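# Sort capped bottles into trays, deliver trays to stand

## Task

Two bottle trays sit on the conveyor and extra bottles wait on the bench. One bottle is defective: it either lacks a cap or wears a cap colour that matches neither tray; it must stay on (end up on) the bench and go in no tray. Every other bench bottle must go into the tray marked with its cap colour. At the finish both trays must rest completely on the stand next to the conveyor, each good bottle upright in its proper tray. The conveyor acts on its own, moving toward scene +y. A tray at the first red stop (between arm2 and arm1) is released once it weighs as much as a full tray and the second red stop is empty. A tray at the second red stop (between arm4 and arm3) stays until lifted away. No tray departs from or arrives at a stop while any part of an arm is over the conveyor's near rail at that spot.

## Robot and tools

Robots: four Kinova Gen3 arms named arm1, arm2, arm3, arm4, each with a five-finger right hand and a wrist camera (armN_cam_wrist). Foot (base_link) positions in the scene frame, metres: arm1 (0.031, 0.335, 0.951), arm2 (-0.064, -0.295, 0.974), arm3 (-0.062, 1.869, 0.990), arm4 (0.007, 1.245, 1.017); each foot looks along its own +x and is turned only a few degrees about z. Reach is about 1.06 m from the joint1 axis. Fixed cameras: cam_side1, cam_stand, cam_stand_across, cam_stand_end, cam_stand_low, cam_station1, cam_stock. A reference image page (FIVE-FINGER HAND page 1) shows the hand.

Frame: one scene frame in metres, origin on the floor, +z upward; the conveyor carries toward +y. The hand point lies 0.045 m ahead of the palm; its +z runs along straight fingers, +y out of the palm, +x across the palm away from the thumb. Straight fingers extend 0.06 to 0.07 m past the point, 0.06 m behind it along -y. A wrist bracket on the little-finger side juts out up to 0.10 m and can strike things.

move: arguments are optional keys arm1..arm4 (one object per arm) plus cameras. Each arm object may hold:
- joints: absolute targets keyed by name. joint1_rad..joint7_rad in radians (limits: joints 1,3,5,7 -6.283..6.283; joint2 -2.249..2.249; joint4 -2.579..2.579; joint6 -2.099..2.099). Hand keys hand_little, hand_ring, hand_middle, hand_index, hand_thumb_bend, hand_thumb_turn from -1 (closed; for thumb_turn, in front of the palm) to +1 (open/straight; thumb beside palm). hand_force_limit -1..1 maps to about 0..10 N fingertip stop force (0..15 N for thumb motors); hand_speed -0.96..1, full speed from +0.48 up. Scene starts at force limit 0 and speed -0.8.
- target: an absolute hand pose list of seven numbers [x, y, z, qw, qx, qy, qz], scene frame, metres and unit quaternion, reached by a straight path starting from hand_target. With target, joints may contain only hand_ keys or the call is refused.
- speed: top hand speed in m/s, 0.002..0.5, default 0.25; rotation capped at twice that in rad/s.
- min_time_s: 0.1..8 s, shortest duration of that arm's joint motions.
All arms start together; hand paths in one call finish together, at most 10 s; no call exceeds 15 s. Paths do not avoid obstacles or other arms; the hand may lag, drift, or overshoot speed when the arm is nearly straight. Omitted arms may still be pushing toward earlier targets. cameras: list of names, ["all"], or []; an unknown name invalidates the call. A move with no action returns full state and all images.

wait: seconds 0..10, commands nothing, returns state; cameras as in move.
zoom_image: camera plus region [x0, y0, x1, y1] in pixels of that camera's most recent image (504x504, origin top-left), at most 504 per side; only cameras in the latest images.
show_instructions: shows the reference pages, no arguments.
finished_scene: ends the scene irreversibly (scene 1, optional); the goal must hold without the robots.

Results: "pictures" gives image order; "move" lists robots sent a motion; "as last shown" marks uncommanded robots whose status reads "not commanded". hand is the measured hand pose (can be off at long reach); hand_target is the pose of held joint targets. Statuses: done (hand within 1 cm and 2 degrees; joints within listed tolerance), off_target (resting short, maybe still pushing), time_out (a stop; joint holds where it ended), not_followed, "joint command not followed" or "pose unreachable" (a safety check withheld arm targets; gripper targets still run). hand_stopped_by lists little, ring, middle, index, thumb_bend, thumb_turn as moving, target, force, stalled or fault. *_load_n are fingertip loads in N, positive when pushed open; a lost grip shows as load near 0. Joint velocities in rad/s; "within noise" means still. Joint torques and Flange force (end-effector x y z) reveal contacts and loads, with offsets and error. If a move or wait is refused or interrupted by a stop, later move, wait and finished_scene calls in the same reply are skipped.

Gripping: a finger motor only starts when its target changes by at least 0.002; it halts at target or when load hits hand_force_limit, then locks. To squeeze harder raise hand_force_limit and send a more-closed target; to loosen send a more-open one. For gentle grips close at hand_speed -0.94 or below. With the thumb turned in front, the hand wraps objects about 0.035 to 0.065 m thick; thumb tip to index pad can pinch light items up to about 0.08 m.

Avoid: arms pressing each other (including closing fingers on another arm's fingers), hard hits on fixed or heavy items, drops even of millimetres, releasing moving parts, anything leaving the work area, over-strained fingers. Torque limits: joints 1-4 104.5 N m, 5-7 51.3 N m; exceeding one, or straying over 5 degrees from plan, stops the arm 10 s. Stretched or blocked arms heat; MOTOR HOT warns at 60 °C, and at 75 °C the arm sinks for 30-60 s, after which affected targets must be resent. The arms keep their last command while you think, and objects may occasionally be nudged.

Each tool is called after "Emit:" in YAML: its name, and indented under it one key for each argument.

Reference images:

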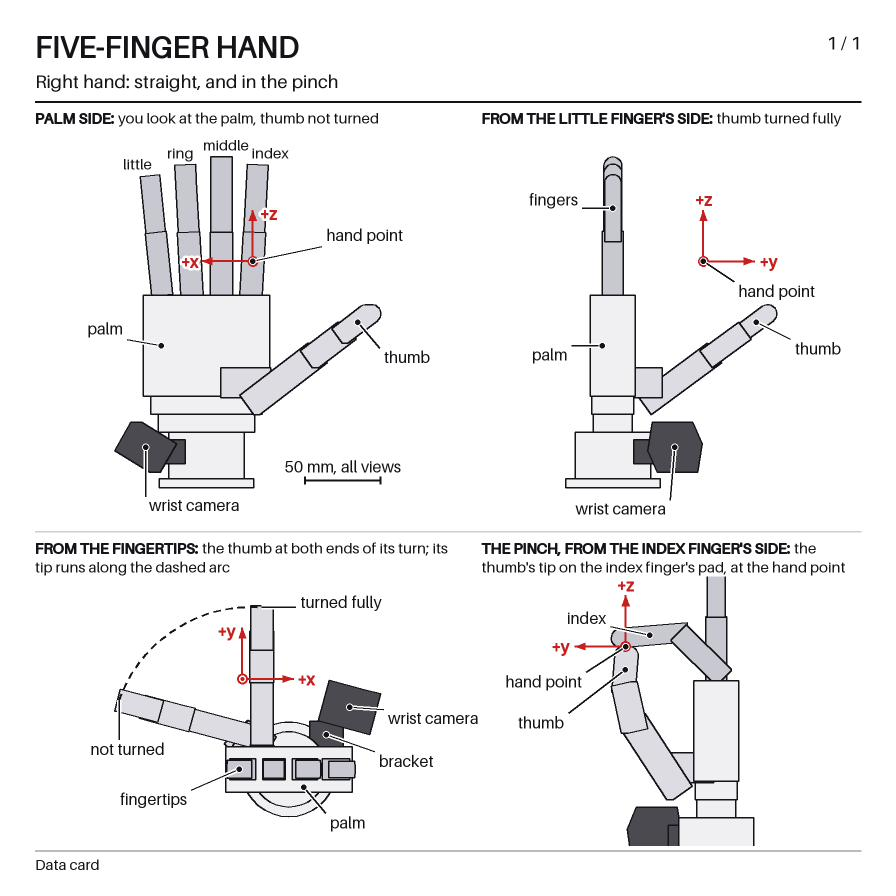

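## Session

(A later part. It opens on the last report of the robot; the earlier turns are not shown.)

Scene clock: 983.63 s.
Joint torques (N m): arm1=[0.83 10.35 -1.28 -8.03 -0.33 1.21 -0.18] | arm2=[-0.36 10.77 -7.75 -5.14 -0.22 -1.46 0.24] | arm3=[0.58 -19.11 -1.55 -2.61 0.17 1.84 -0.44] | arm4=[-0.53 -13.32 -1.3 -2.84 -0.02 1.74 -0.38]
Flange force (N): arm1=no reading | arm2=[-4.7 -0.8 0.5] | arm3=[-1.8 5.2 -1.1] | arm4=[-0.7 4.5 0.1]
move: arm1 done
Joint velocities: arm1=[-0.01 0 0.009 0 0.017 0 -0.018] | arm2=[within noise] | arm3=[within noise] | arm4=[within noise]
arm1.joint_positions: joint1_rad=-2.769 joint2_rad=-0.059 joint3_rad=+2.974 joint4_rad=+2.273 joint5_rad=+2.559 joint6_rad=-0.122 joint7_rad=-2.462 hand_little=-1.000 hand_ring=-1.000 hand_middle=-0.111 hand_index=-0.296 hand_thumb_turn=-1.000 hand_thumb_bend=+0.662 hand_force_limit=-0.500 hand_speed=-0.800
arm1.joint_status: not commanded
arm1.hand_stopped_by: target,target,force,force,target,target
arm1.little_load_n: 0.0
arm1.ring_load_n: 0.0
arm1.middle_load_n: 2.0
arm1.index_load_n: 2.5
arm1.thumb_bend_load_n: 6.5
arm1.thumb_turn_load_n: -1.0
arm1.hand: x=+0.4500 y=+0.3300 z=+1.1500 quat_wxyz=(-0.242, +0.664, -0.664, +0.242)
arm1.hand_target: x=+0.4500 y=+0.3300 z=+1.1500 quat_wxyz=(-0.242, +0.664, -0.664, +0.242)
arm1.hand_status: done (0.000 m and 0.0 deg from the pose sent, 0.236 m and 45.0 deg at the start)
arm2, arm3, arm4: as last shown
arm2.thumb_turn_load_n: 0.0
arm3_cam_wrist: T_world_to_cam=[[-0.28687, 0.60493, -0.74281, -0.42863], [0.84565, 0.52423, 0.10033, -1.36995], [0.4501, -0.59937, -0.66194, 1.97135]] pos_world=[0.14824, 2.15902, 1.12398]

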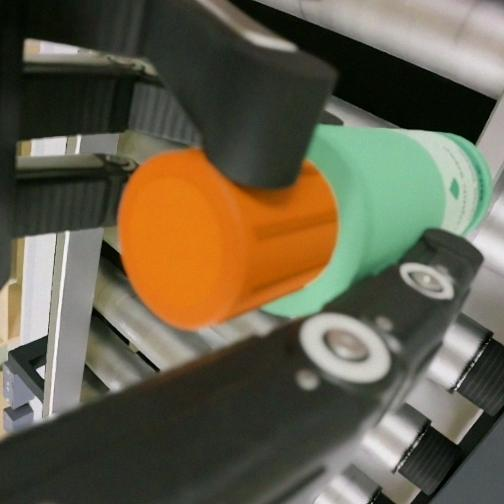

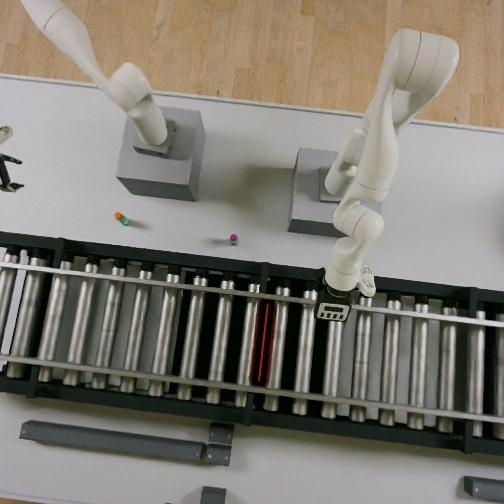

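Emit:
move:
  arm1: {"target":[0.38,0.52,1.12,0.31,-0.8519,0.3973,-0.1446],"speed":0.2}

Emit:
move:
  arm1: {"target":[0.20,0.70,1.0,0.3401,-0.9348,0.0982,-0.0357],"speed":0.2}
  cameras: ["arm3_cam_wrist","arm1_cam_wrist","cam_stock","cam_side1"]

Scene clock: 988.50 s.
Joint torques (N m): arm1=[0.79 8.85 -2.03 -6.79 -0.38 -0.48 0.11] | arm2=[-0.35 10.79 -7.73 -5.14 -0.26 -1.44 0.22] | arm3=[0.59 -19.14 -1.5 -2.73 0.17 1.85 -0.44] | arm4=[-0.51 -13.25 -1.32 -2.89 0.02 1.73 -0.32]
Flange force (N): arm1=no reading | arm2=[-4.7 -0.7 0.6] | arm3=[-1.6 5.0 -0.8] | arm4=[-0.9 4.3 -0.1]
move: arm1 done
Joint velocities: within noise
arm1.joint_positions: joint1_rad=-2.687 joint2_rad=-0.129 joint3_rad=+2.450 joint4_rad=+2.363 joint5_rad=+1.681 joint6_rad=-0.170 joint7_rad=-1.329 hand_little=-1.000 hand_ring=-1.000 hand_middle=-0.111 hand_index=-0.296 hand_thumb_turn=-1.000 hand_thumb_bend=+0.662 hand_force_limit=-0.500 hand_speed=-0.800
arm1.joint_status: not commanded
arm1.hand_stopped_by: target,target,force,force,target,target
arm1.little_load_n: 0.0
arm1.ring_load_n: 0.5
arm1.middle_load_n: 2.0
arm1.index_load_n: 3.0
arm1.thumb_bend_load_n: 6.5
arm1.thumb_turn_load_n: -1.0
arm1.hand: x=+0.3800 y=+0.5200 z=+1.1200 quat_wxyz=(-0.310, +0.852, -0.397, +0.145)
arm1.hand_target: x=+0.3800 y=+0.5200 z=+1.1200 quat_wxyz=(-0.310, +0.852, -0.397, +0.145)
arm1.hand_status: done (0.000 m and 0.0 deg from the pose sent, 0.205 m and 40.0 deg at the start)
arm2, arm3, arm4: as last shown
pictures: none

Scene clock: 991.60 s.
Joint torques (N m): arm1=[0.74 13.95 -1.47 -2.82 -0.33 -1.67 0.02] | arm2=[-0.34 10.8 -7.78 -5.15 -0.23 -1.44 0.24] | arm3=[0.61 -19.16 -1.49 -2.72 0.17 1.87 -0.43] | arm4=[-0.46 -13.2 -1.25 -2.86 -0.01 1.74 -0.34]
Flange force (N): arm1=[-3.7 5.9 7.1] | arm2=[-4.7 -0.7 0.7] | arm3=[-1.5 5.1 -0.8] | arm4=[-0.9 4.0 -0.1]
move: arm1 done
Joint velocities: within noise
arm1.joint_positions: joint1_rad=-3.991 joint2_rad=-0.536 joint3_rad=+3.183 joint4_rad=+2.462 joint5_rad=+0.566 joint6_rad=-0.579 joint7_rad=-0.129 hand_little=-1.000 hand_ring=-1.000 hand_middle=-0.111 hand_index=-0.296 hand_thumb_turn=-1.000 hand_thumb_bend=+0.662 hand_force_limit=-0.500 hand_speed=-0.800
arm1.joint_status: not commanded
arm1.hand_stopped_by: target,target,force,force,target,target
arm1.little_load_n: 0.0
arm1.ring_load_n: 0.0
arm1.middle_load_n: 2.0
arm1.index_load_n: 2.5
arm1.thumb_bend_load_n: 6.0
arm1.thumb_turn_load_n: -1.0
arm1.hand: x=+0.2000 y=+0.7000 z=+1.0000 quat_wxyz=(-0.340, +0.935, -0.098, +0.036)
arm1.hand_target: x=+0.2000 y=+0.7000 z=+1.0000 quat_wxyz=(-0.340, +0.935, -0.098, +0.036)
arm1.hand_status: done (0.000 m and 0.0 deg from the pose sent, 0.281 m and 38.0 deg at the start)
arm2, arm3, arm4: as last shown
arm3.index_load_n: 0.5
arm4.ring_load_n: 0.5
arm4.thumb_bend_load_n: -0.5
pictures: arm1_cam_wrist, arm3_cam_wrist, cam_side1, cam_stock
arm1_cam_wrist: T_world_to_cam=[[0.12764, -0.7748, -0.61919, 1.13459], [-0.90629, -0.34474, 0.24455, 0.17302], [-0.40293, 0.52995, -0.74619, 0.57284]] pos_world=[0.2428, 0.63515, 1.08766]
arm3_cam_wrist: T_world_to_cam=[[-0.28687, 0.60493, -0.74281, -0.42863], [0.84565, 0.52423, 0.10033, -1.36995], [0.4501, -0.59937, -0.66194, 1.97135]] pos_world=[0.14824, 2.15902, 1.12398]

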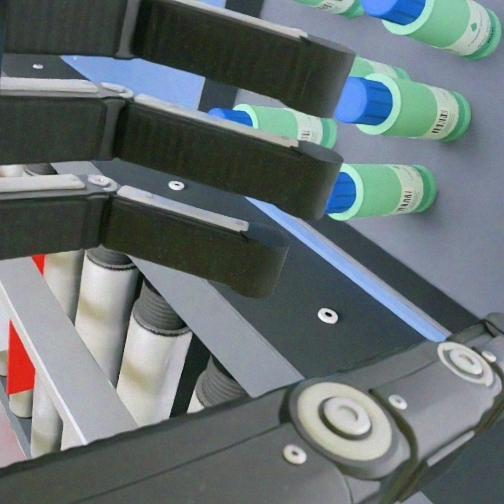

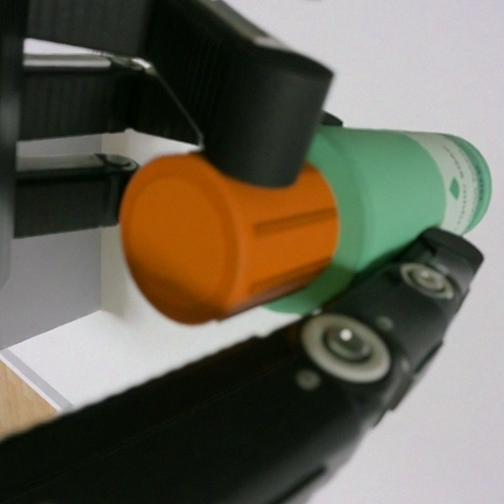

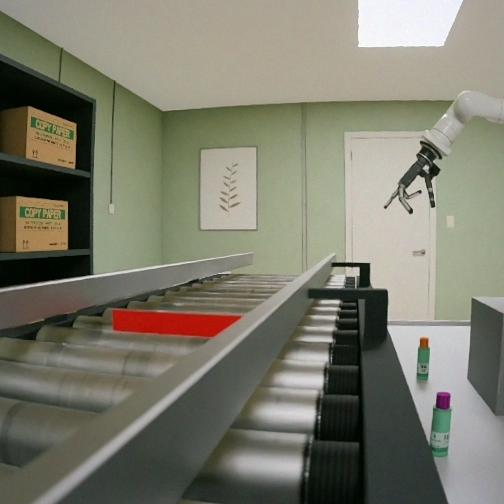

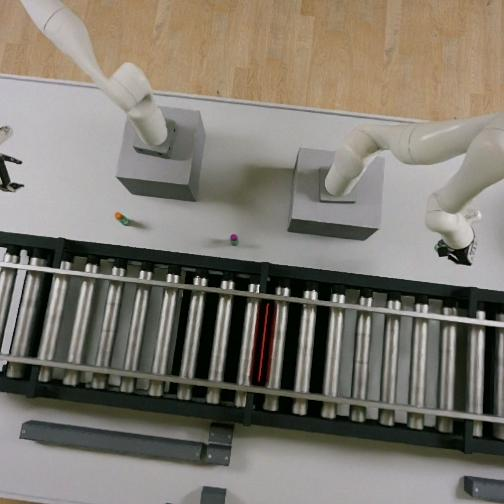

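Emit:
move:
  arm1: {"target":[0.195,0.70,0.81,0.3725,-0.9221,0.0969,-0.0391],"speed":0.12}
  cameras: ["arm3_cam_wrist","arm1_cam_wrist","cam_stock"]

Emit:
move:
  arm1: {"target":[0.195,0.70,0.795,0.3725,-0.9221,0.0969,-0.0391],"speed":0.02}

Emit:
move:
  arm1: {"target":[0.195,0.70,0.788,0.3725,-0.9221,0.0969,-0.0391],"speed":0.02}

Scene clock: 996.97 s.
Joint torques (N m): arm1=[0.71 17.14 -1.3 2.58 0.11 -1.8 0] | arm2=[-0.36 10.8 -7.73 -5.16 -0.26 -1.44 0.23] | arm3=[0.63 -19.09 -1.53 -2.68 0.2 1.88 -0.45] | arm4=[-0.43 -13.26 -1.3 -2.95 0.01 1.71 -0.33]
Flange force (N): arm1=[-0.6 5.3 1.3] | arm2=[-4.7 -0.7 0.7] | arm3=[-1.5 5.0 -0.9] | arm4=[-1.3 4.5 0.0]
move: arm1 done
Joint velocities: within noise
arm1.joint_positions: joint1_rad=-4.000 joint2_rad=-1.294 joint3_rad=+3.223 joint4_rad=+2.400 joint5_rad=+0.362 joint6_rad=-1.305 joint7_rad=+0.182 hand_little=-1.000 hand_ring=-1.000 hand_middle=-0.111 hand_index=-0.296 hand_thumb_turn=-1.000 hand_thumb_bend=+0.662 hand_force_limit=-0.500 hand_speed=-0.800
arm1.joint_status: not commanded
arm1.hand_stopped_by: target,target,force,force,target,target
arm1.little_load_n: 0.0
arm1.ring_load_n: 0.0
arm1.middle_load_n: 2.0
arm1.index_load_n: 3.0
arm1.thumb_bend_load_n: 6.5
arm1.thumb_turn_load_n: -1.5
arm1.hand: x=+0.1950 y=+0.7000 z=+0.8100 quat_wxyz=(-0.373, +0.922, -0.097, +0.039)
arm1.hand_target: x=+0.1950 y=+0.7000 z=+0.8100 quat_wxyz=(-0.373, +0.922, -0.097, +0.039)
arm1.hand_status: done (0.000 m and 0.0 deg from the pose sent, 0.190 m and 4.0 deg at the start)
arm2, arm3, arm4: as last shown
arm3.index_load_n: 0.0
arm4.ring_load_n: 0.0
arm4.thumb_bend_load_n: 0.0
pictures: arm1_cam_wrist, arm3_cam_wrist, cam_stock
arm1_cam_wrist: T_world_to_cam=[[0.13697, -0.73068, -0.66884, 1.02517], [-0.90959, -0.36017, 0.20719, 0.2567], [-0.39228, 0.57999, -0.71395, 0.36586]] pos_world=[0.23659, 0.62933, 0.8937]
arm3_cam_wrist: T_world_to_cam=[[-0.28687, 0.60493, -0.74281, -0.42863], [0.84565, 0.52423, 0.10033, -1.36995], [0.4501, -0.59937, -0.66194, 1.97135]] pos_world=[0.14824, 2.15902, 1.12398]

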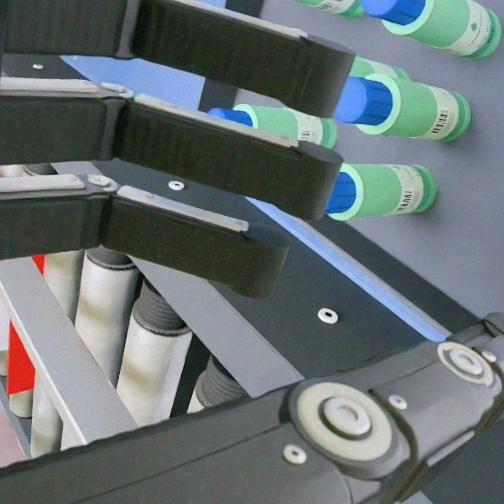

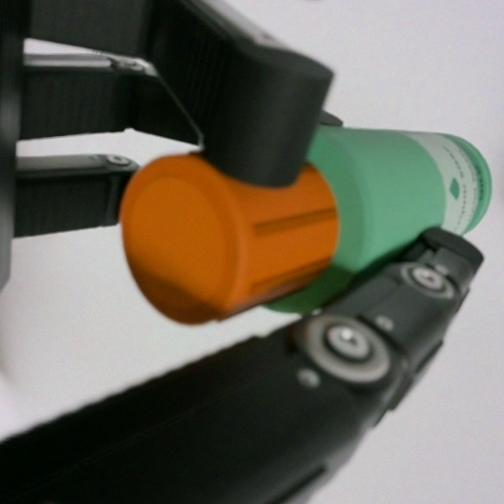

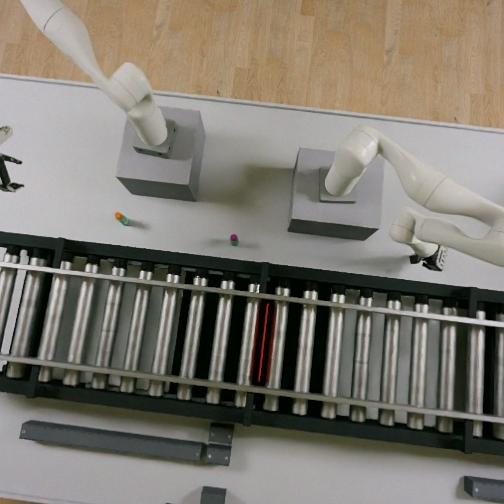

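Scene clock: 998.20 s.
Joint torques (N m): arm1=[0.71 17.2 -1.3 2.67 0.11 -1.79 0.03] | arm2=[-0.35 10.8 -7.76 -5.15 -0.24 -1.46 0.25] | arm3=[0.57 -19.06 -1.53 -2.73 0.18 1.85 -0.44] | arm4=[-0.49 -13.27 -1.31 -2.91 -0.03 1.77 -0.35]
Flange force (N): arm1=[-0.4 5.1 1.1] | arm2=[-4.7 -0.7 0.6] | arm3=[-1.5 4.8 -0.8] | arm4=[-0.8 4.3 -0.1]
move: arm1 done
Joint velocities: within noise
arm1.joint_positions: joint1_rad=-3.999 joint2_rad=-1.338 joint3_rad=+3.220 joint4_rad=+2.374 joint5_rad=+0.357 joint6_rad=-1.322 joint7_rad=+0.188 hand_little=-1.000 hand_ring=-1.000 hand_middle=-0.111 hand_index=-0.296 hand_thumb_turn=-1.000 hand_thumb_bend=+0.662 hand_force_limit=-0.500 hand_speed=-0.800
arm1.joint_status: not commanded
arm1.hand_stopped_by: target,target,force,force,target,target
arm1.little_load_n: 0.0
arm1.ring_load_n: 0.5
arm1.middle_load_n: 2.0
arm1.index_load_n: 2.5
arm1.thumb_bend_load_n: 6.0
arm1.thumb_turn_load_n: -1.0
arm1.hand: x=+0.1950 y=+0.7000 z=+0.7950 quat_wxyz=(-0.372, +0.922, -0.097, +0.039)
arm1.hand_target: x=+0.1950 y=+0.7000 z=+0.7950 quat_wxyz=(-0.372, +0.922, -0.097, +0.039)
arm1.hand_status: done (0.000 m and 0.0 deg from the pose sent, 0.015 m and 0.0 deg at the start)
arm2, arm3, arm4: as last shown
arm4.thumb_turn_load_n: 0.5
pictures: none

Scene clock: 999.17 s.
Joint torques (N m): arm1=[0.68 17.27 -1.28 2.73 0.14 -1.8 0.01] | arm2=[-0.36 10.82 -7.78 -5.17 -0.27 -1.44 0.25] | arm3=[0.64 -19.14 -1.5 -2.72 0.19 1.86 -0.43] | arm4=[-0.43 -13.24 -1.3 -2.84 -0.02 1.72 -0.29]
Flange force (N): arm1=[-0.4 5.1 1.1] | arm2=[-4.8 -0.6 0.8] | arm3=[-1.4 5.1 -0.8] | arm4=[-0.8 4.0 0.0]
move: arm1 done
Joint velocities: within noise
arm1.joint_positions: joint1_rad=-3.998 joint2_rad=-1.358 joint3_rad=+3.219 joint4_rad=+2.361 joint5_rad=+0.355 joint6_rad=-1.328 joint7_rad=+0.191 hand_little=-1.000 hand_ring=-1.000 hand_middle=-0.111 hand_index=-0.296 hand_thumb_turn=-1.000 hand_thumb_bend=+0.662 hand_force_limit=-0.500 hand_speed=-0.800
arm1.joint_status: not commanded
arm1.hand_stopped_by: target,target,force,force,target,target
arm1.little_load_n: 0.0
arm1.ring_load_n: 0.5
arm1.middle_load_n: 2.0
arm1.index_load_n: 2.5
arm1.thumb_bend_load_n: 6.0
arm1.thumb_turn_load_n: -1.0
arm1.hand: x=+0.1950 y=+0.7000 z=+0.7880 quat_wxyz=(-0.373, +0.922, -0.097, +0.039)
arm1.hand_target: x=+0.1950 y=+0.7000 z=+0.7880 quat_wxyz=(-0.373, +0.922, -0.097, +0.039)
arm1.hand_status: done (0.000 m and 0.0 deg from the pose sent, 0.007 m and 0.0 deg at the start)
arm2: as last shown
arm3.joint_positions: joint1_rad=-0.927 joint2_rad=+0.871 joint3_rad=-0.454 joint4_rad=+1.690 joint5_rad=+0.541 joint6_rad=+1.579 joint7_rad=-3.137 hand_little=-0.250 hand_ring=-0.200 hand_middle=-0.200 hand_index=-0.200 hand_thumb_turn=-1.000 hand_thumb_bend=+1.000 hand_force_limit=+0.300 hand_speed=-0.700
arm3.joint_status: not commanded
arm3.hand_stopped_by: target,target,target,target,target,target
arm3.little_load_n: 0.0
arm3.ring_load_n: 0.0
arm3.middle_load_n: 0.0
arm3.index_load_n: 0.0
arm3.thumb_bend_load_n: -0.5
arm3.thumb_turn_load_n: 0.0
arm3.hand: x=+0.2040 y=+2.0920 z=+1.0500 quat_wxyz=(+0.000, +0.000, -0.906, +0.423)
arm3.hand_target: x=+0.2040 y=+2.0920 z=+1.0500 quat_wxyz=(+0.000, +0.000, -0.906, +0.423)
arm3.hand_status: not commanded
arm4.joint_positions: joint1_rad=-0.611 joint2_rad=+0.615 joint3_rad=-0.171 joint4_rad=+2.421 joint5_rad=-2.413 joint6_rad=+0.722 joint7_rad=-3.142 hand_little=-0.200 hand_ring=-0.200 hand_middle=-0.181 hand_index=-0.200 hand_thumb_turn=-1.000 hand_thumb_bend=+1.000 hand_force_limit=+0.300 hand_speed=-0.700
arm4.joint_status: not commanded
arm4.hand_stopped_by: target,target,target,target,target,target
arm4.little_load_n: 0.0
arm4.ring_load_n: 0.0
arm4.middle_load_n: 0.0
arm4.index_load_n: 0.0
arm4.thumb_bend_load_n: 0.0
arm4.thumb_turn_load_n: 0.0
arm4.hand: x=+0.1780 y=+1.6400 z=+1.0800 quat_wxyz=(+0.423, -0.906, +0.000, +0.000)
arm4.hand_target: x=+0.1780 y=+1.6400 z=+1.0800 quat_wxyz=(+0.423, -0.906, +0.000, +0.000)
arm4.hand_status: not commanded
pictures: none

Emit:
move:
  arm1: {"target":[0.195,0.70,0.782,0.3725,-0.9221,0.0969,-0.0391],"speed":0.02}

Emit:
move:
  arm1: {"target":[0.195,0.70,0.778,0.3725,-0.9221,0.0969,-0.0391],"speed":0.02}

Emit:
move:
  arm1: {"target":[0.195,0.70,0.775,0.3725,-0.9221,0.0969,-0.0391],"speed":0.02}

Scene clock: 1001.90 s.
Joint torques (N m): arm1=[0.7 17.26 -1.28 2.77 0.12 -1.78 0.02] | arm2=[-0.38 10.78 -7.74 -5.14 -0.26 -1.45 0.23] | arm3=[0.54 -19.19 -1.5 -2.68 0.21 1.85 -0.41] | arm4=[-0.5 -13.25 -1.36 -2.88 0 1.73 -0.34]
Flange force (N): arm1=[-0.3 5.0 1.0] | arm2=[-4.7 -0.7 0.6] | arm3=[-1.6 5.2 -0.9] | arm4=[-0.9 4.4 -0.1]
move: arm1 done
Joint velocities: within noise
arm1.joint_positions: joint1_rad=-3.998 joint2_rad=-1.374 joint3_rad=+3.218 joint4_rad=+2.350 joint5_rad=+0.353 joint6_rad=-1.334 joint7_rad=+0.193 hand_little=-1.000 hand_ring=-1.000 hand_middle=-0.111 hand_index=-0.296 hand_thumb_turn=-1.000 hand_thumb_bend=+0.662 hand_force_limit=-0.500 hand_speed=-0.800
arm1.joint_status: not commanded
arm1.hand_stopped_by: target,target,force,force,target,target
arm1.little_load_n: 0.0
arm1.ring_load_n: 0.0
arm1.middle_load_n: 2.0
arm1.index_load_n: 2.5
arm1.thumb_bend_load_n: 6.5
arm1.thumb_turn_load_n: -1.0
arm1.hand: x=+0.1950 y=+0.7000 z=+0.7820 quat_wxyz=(-0.373, +0.922, -0.097, +0.039)
arm1.hand_target: x=+0.1950 y=+0.7000 z=+0.7820 quat_wxyz=(-0.373, +0.922, -0.097, +0.039)
arm1.hand_status: done (0.000 m and 0.0 deg from the pose sent, 0.006 m and 0.0 deg at the start)
arm2, arm3, arm4: as last shown
arm3.little_load_n: 0.5
arm3.thumb_bend_load_n: 0.0
pictures: none

Scene clock: 1002.87 s.
Joint torques (N m): arm1=[0.83 16.5 -1.05 2.51 -0.03 -1.47 0.06] | arm2=[-0.32 10.81 -7.74 -5.13 -0.26 -1.47 0.24] | arm3=[0.59 -19.07 -1.49 -2.68 0.18 1.86 -0.48] | arm4=[-0.44 -13.19 -1.27 -2.98 0.05 1.71 -0.38]
Flange force (N): arm1=[-0.8 3.5 -1.0] | arm2=[-4.6 -0.8 0.7] | arm3=[-1.6 4.9 -0.9] | arm4=[-1.6 4.5 0.0]
move: arm1 done
Joint velocities: within noise
arm1.joint_positions: joint1_rad=-3.997 joint2_rad=-1.386 joint3_rad=+3.217 joint4_rad=+2.342 joint5_rad=+0.352 joint6_rad=-1.337 joint7_rad=+0.194 hand_little=-1.000 hand_ring=-1.000 hand_middle=-0.111 hand_index=-0.296 hand_thumb_turn=-1.000 hand_thumb_bend=+0.662 hand_force_limit=-0.500 hand_speed=-0.800
arm1.joint_status: not commanded
arm1.hand_stopped_by: target,target,force,force,target,target
arm1.little_load_n: 0.0
arm1.ring_load_n: 0.0
arm1.middle_load_n: 1.5
arm1.index_load_n: 2.5
arm1.thumb_bend_load_n: 6.5
arm1.thumb_turn_load_n: -1.0
arm1.hand: x=+0.1950 y=+0.7000 z=+0.7780 quat_wxyz=(-0.372, +0.922, -0.097, +0.039)
arm1.hand_target: x=+0.1950 y=+0.7000 z=+0.7780 quat_wxyz=(-0.372, +0.922, -0.097, +0.039)
arm1.hand_status: done (0.000 m and 0.0 deg from the pose sent, 0.004 m and 0.0 deg at the start)
arm2.joint_positions: joint1_rad=-1.070 joint2_rad=-1.226 joint3_rad=+1.181 joint4_rad=+2.078 joint5_rad=+1.093 joint6_rad=+1.016 joint7_rad=-0.021 hand_little=+1.000 hand_ring=-1.000 hand_middle=+0.000 hand_index=+0.000 hand_thumb_turn=-1.000 hand_thumb_bend=+1.000 hand_force_limit=-0.500 hand_speed=-0.800
arm2.joint_status: not commanded
arm2.hand_stopped_by: fault,target,target,target,target,target
arm2.little_load_n: 0.0
arm2.ring_load_n: 0.0
arm2.middle_load_n: 0.0
arm2.index_load_n: 0.0
arm2.thumb_bend_load_n: 0.0
arm2.thumb_turn_load_n: 0.0
arm2.hand: x=+0.2000 y=-0.6000 z=+1.1500 quat_wxyz=(-0.242, +0.664, -0.664, +0.242)
arm2.hand_target: x=+0.2000 y=-0.6000 z=+1.1500 quat_wxyz=(-0.242, +0.664, -0.664, +0.242)
arm2.hand_status: not commanded
arm3, arm4: as last shown
arm3.little_load_n: 0.0
arm3.index_load_n: 0.5
arm4.little_load_n: -0.5
arm4.ring_load_n: 0.5
pictures: none

Scene clock: 1003.83 s.
Joint torques (N m): arm1=[1 16.16 -0.7 2.34 -0.2 -1.29 0.1] | arm2=[-0.36 10.77 -7.76 -5.13 -0.26 -1.47 0.23] | arm3=[0.64 -19.12 -1.51 -2.73 0.16 1.85 -0.45] | arm4=[-0.47 -13.2 -1.28 -2.96 0.01 1.69 -0.31]
Flange force (N): arm1=[-1.4 2.7 -2.0] | arm2=[-4.6 -0.8 0.6] | arm3=[-1.5 5.0 -0.8] | arm4=[-1.2 4.3 -0.2]
move: arm1 done
Joint velocities: within noise
arm1.joint_positions: joint1_rad=-3.997 joint2_rad=-1.394 joint3_rad=+3.216 joint4_rad=+2.336 joint5_rad=+0.351 joint6_rad=-1.339 joint7_rad=+0.195 hand_little=-1.000 hand_ring=-1.000 hand_middle=-0.111 hand_index=-0.296 hand_thumb_turn=-1.000 hand_thumb_bend=+0.662 hand_force_limit=-0.500 hand_speed=-0.800
arm1.joint_status: not commanded
arm1.hand_stopped_by: target,target,force,force,target,target
arm1.little_load_n: 0.0
arm1.ring_load_n: 0.0
arm1.middle_load_n: 1.0
arm1.index_load_n: 0.5
arm1.thumb_bend_load_n: 4.5
arm1.thumb_turn_load_n: -0.5
arm1.hand: x=+0.1950 y=+0.7000 z=+0.7750 quat_wxyz=(-0.372, +0.922, -0.097, +0.039)
arm1.hand_target: x=+0.1950 y=+0.7000 z=+0.7750 quat_wxyz=(-0.372, +0.922, -0.097, +0.039)
arm1.hand_status: done (0.000 m and 0.0 deg from the pose sent, 0.003 m and 0.0 deg at the start)
arm2, arm3, arm4: as last shown
arm3.index_load_n: 0.0
arm3.thumb_turn_load_n: -0.5
arm4.little_load_n: 0.0
arm4.ring_load_n: 0.0
arm4.index_load_n: 0.5
pictures: none

Emit:
move:
  arm1: {"joints":{"hand_index":-0.2,"hand_middle":-0.03,"hand_thumb_bend":0.75}}

Emit:
move:
  arm1: {"joints":{"hand_index":0.15,"hand_middle":0.15,"hand_thumb_bend":1.0}}

Emit:
move:
  arm1: {"target":[0.195,0.70,0.81,0.3725,-0.9221,0.0969,-0.0391],"speed":0.03}
  cameras: ["arm3_cam_wrist"]

Emit:
move:
  arm1: {"target":[0.195,0.70,0.92,0.3725,-0.9221,0.0969,-0.0391],"speed":0.12}
  cameras: ["arm3_cam_wrist","cam_stock"]

Scene clock: 1008.00 s.
Joint torques (N m): arm1=[0.68 17.03 -1.26 2.74 0.11 -1.68 0.01] | arm2=[-0.38 10.8 -7.77 -5.14 -0.27 -1.46 0.26] | arm3=[0.59 -19.13 -1.55 -2.66 0.15 1.87 -0.44] | arm4=[-0.51 -13.23 -1.37 -2.89 -0.05 1.7 -0.4]
Flange force (N): arm1=[-0.3 4.5 0.3] | arm2=[-4.7 -0.7 0.7] | arm3=[-1.7 5.1 -0.9] | arm4=[-0.9 4.6 -0.2]
move: arm1 done
Joint velocities: within noise
arm1.joint_positions: joint1_rad=-3.997 joint2_rad=-1.394 joint3_rad=+3.216 joint4_rad=+2.336 joint5_rad=+0.351 joint6_rad=-1.339 joint7_rad=+0.195 hand_little=-1.000 hand_ring=-1.000 hand_middle=-0.030 hand_index=-0.200 hand_thumb_turn=-1.000 hand_thumb_bend=+0.750 hand_force_limit=-0.500 hand_speed=-0.800
arm1.joint_status: all done
arm1.hand_stopped_by: target,target,target,target,target,target
arm1.little_load_n: 0.0
arm1.ring_load_n: 0.0
arm1.middle_load_n: 0.0
arm1.index_load_n: 0.0
arm1.thumb_bend_load_n: 0.0
arm1.thumb_turn_load_n: 0.0
arm1.hand: x=+0.1950 y=+0.7000 z=+0.7750 quat_wxyz=(-0.372, +0.922, -0.097, +0.039)
arm1.hand_target: x=+0.1950 y=+0.7000 z=+0.7750 quat_wxyz=(-0.373, +0.922, -0.097, +0.039)
arm1.hand_status: not commanded
arm2, arm3, arm4: as last shown
arm3.thumb_turn_load_n: 0.0
arm4.index_load_n: 0.0
pictures: none

Scene clock: 1009.37 s.
Joint torques (N m): arm1=[0.7 17.02 -1.25 2.78 0.12 -1.69 0.02] | arm2=[-0.4 10.75 -7.76 -5.16 -0.24 -1.45 0.24] | arm3=[0.56 -19.18 -1.43 -2.67 0.17 1.86 -0.45] | arm4=[-0.49 -13.25 -1.32 -2.98 -0.02 1.7 -0.34]
Flange force (N): arm1=[-0.3 4.4 0.5] | arm2=[-4.8 -0.7 0.5] | arm3=[-1.7 5.2 -0.9] | arm4=[-1.1 4.6 -0.2]
move: arm1 done
Joint velocities: within noise
arm1.joint_positions: joint1_rad=-3.997 joint2_rad=-1.394 joint3_rad=+3.216 joint4_rad=+2.336 joint5_rad=+0.351 joint6_rad=-1.339 joint7_rad=+0.195 hand_little=-1.000 hand_ring=-1.000 hand_middle=+0.150 hand_index=+0.150 hand_thumb_turn=-1.000 hand_thumb_bend=+1.000 hand_force_limit=-0.500 hand_speed=-0.800
arm1.joint_status: all done
arm1.hand_stopped_by: target,target,target,target,target,target
arm1.little_load_n: 0.0
arm1.ring_load_n: 0.0
arm1.middle_load_n: 0.0
arm1.index_load_n: 0.0
arm1.thumb_bend_load_n: 0.0
arm1.thumb_turn_load_n: 0.0
arm1.hand: x=+0.1950 y=+0.7000 z=+0.7750 quat_wxyz=(-0.373, +0.922, -0.097, +0.039)
arm1.hand_target: x=+0.1950 y=+0.7000 z=+0.7750 quat_wxyz=(-0.373, +0.922, -0.097, +0.039)
arm1.hand_status: not commanded
arm2, arm3, arm4: as last shown
arm2.little_load_n: -0.5
arm2.index_load_n: 0.5
pictures: none

Scene clock: 1011.03 s.
Joint torques (N m): arm1=[0.72 16.85 -1.29 2.52 0.09 -1.67 0.02] | arm2=[-0.39 10.77 -7.75 -5.16 -0.25 -1.46 0.22] | arm3=[0.64 -19.12 -1.5 -2.73 0.22 1.84 -0.43] | arm4=[-0.48 -13.25 -1.27 -2.89 0.07 1.76 -0.3]
Flange force (N): arm1=[-0.6 4.8 0.7] | arm2=[-4.7 -0.6 0.5] | arm3=[-1.4 5.0 -0.9] | arm4=[-1.1 4.1 0.0]
move: arm1 done
Joint velocities: within noise
arm1.joint_positions: joint1_rad=-4.000 joint2_rad=-1.294 joint3_rad=+3.223 joint4_rad=+2.400 joint5_rad=+0.362 joint6_rad=-1.305 joint7_rad=+0.182 hand_little=-1.000 hand_ring=-1.000 hand_middle=+0.150 hand_index=+0.150 hand_thumb_turn=-1.000 hand_thumb_bend=+1.000 hand_force_limit=-0.500 hand_speed=-0.800
arm1.joint_status: not commanded
arm1.hand_stopped_by: target,target,target,target,target,target
arm1.little_load_n: 0.5
arm1.ring_load_n: 0.0
arm1.middle_load_n: 0.0
arm1.index_load_n: 0.0
arm1.thumb_bend_load_n: 0.0
arm1.thumb_turn_load_n: 0.0
arm1.hand: x=+0.1950 y=+0.7000 z=+0.8100 quat_wxyz=(-0.373, +0.922, -0.097, +0.039)
arm1.hand_target: x=+0.1950 y=+0.7000 z=+0.8100 quat_wxyz=(-0.373, +0.922, -0.097, +0.039)
arm1.hand_status: done (0.000 m and 0.0 deg from the pose sent, 0.035 m and 0.0 deg at the start)
arm2, arm3, arm4: as last shown
arm2.little_load_n: 0.0
arm2.index_load_n: 0.0
arm3_cam_wrist: T_world_to_cam=[[-0.28687, 0.60493, -0.74281, -0.42863], [0.84565, 0.52423, 0.10033, -1.36995], [0.4501, -0.59937, -0.66194, 1.97135]] pos_world=[0.14824, 2.15902, 1.12398]

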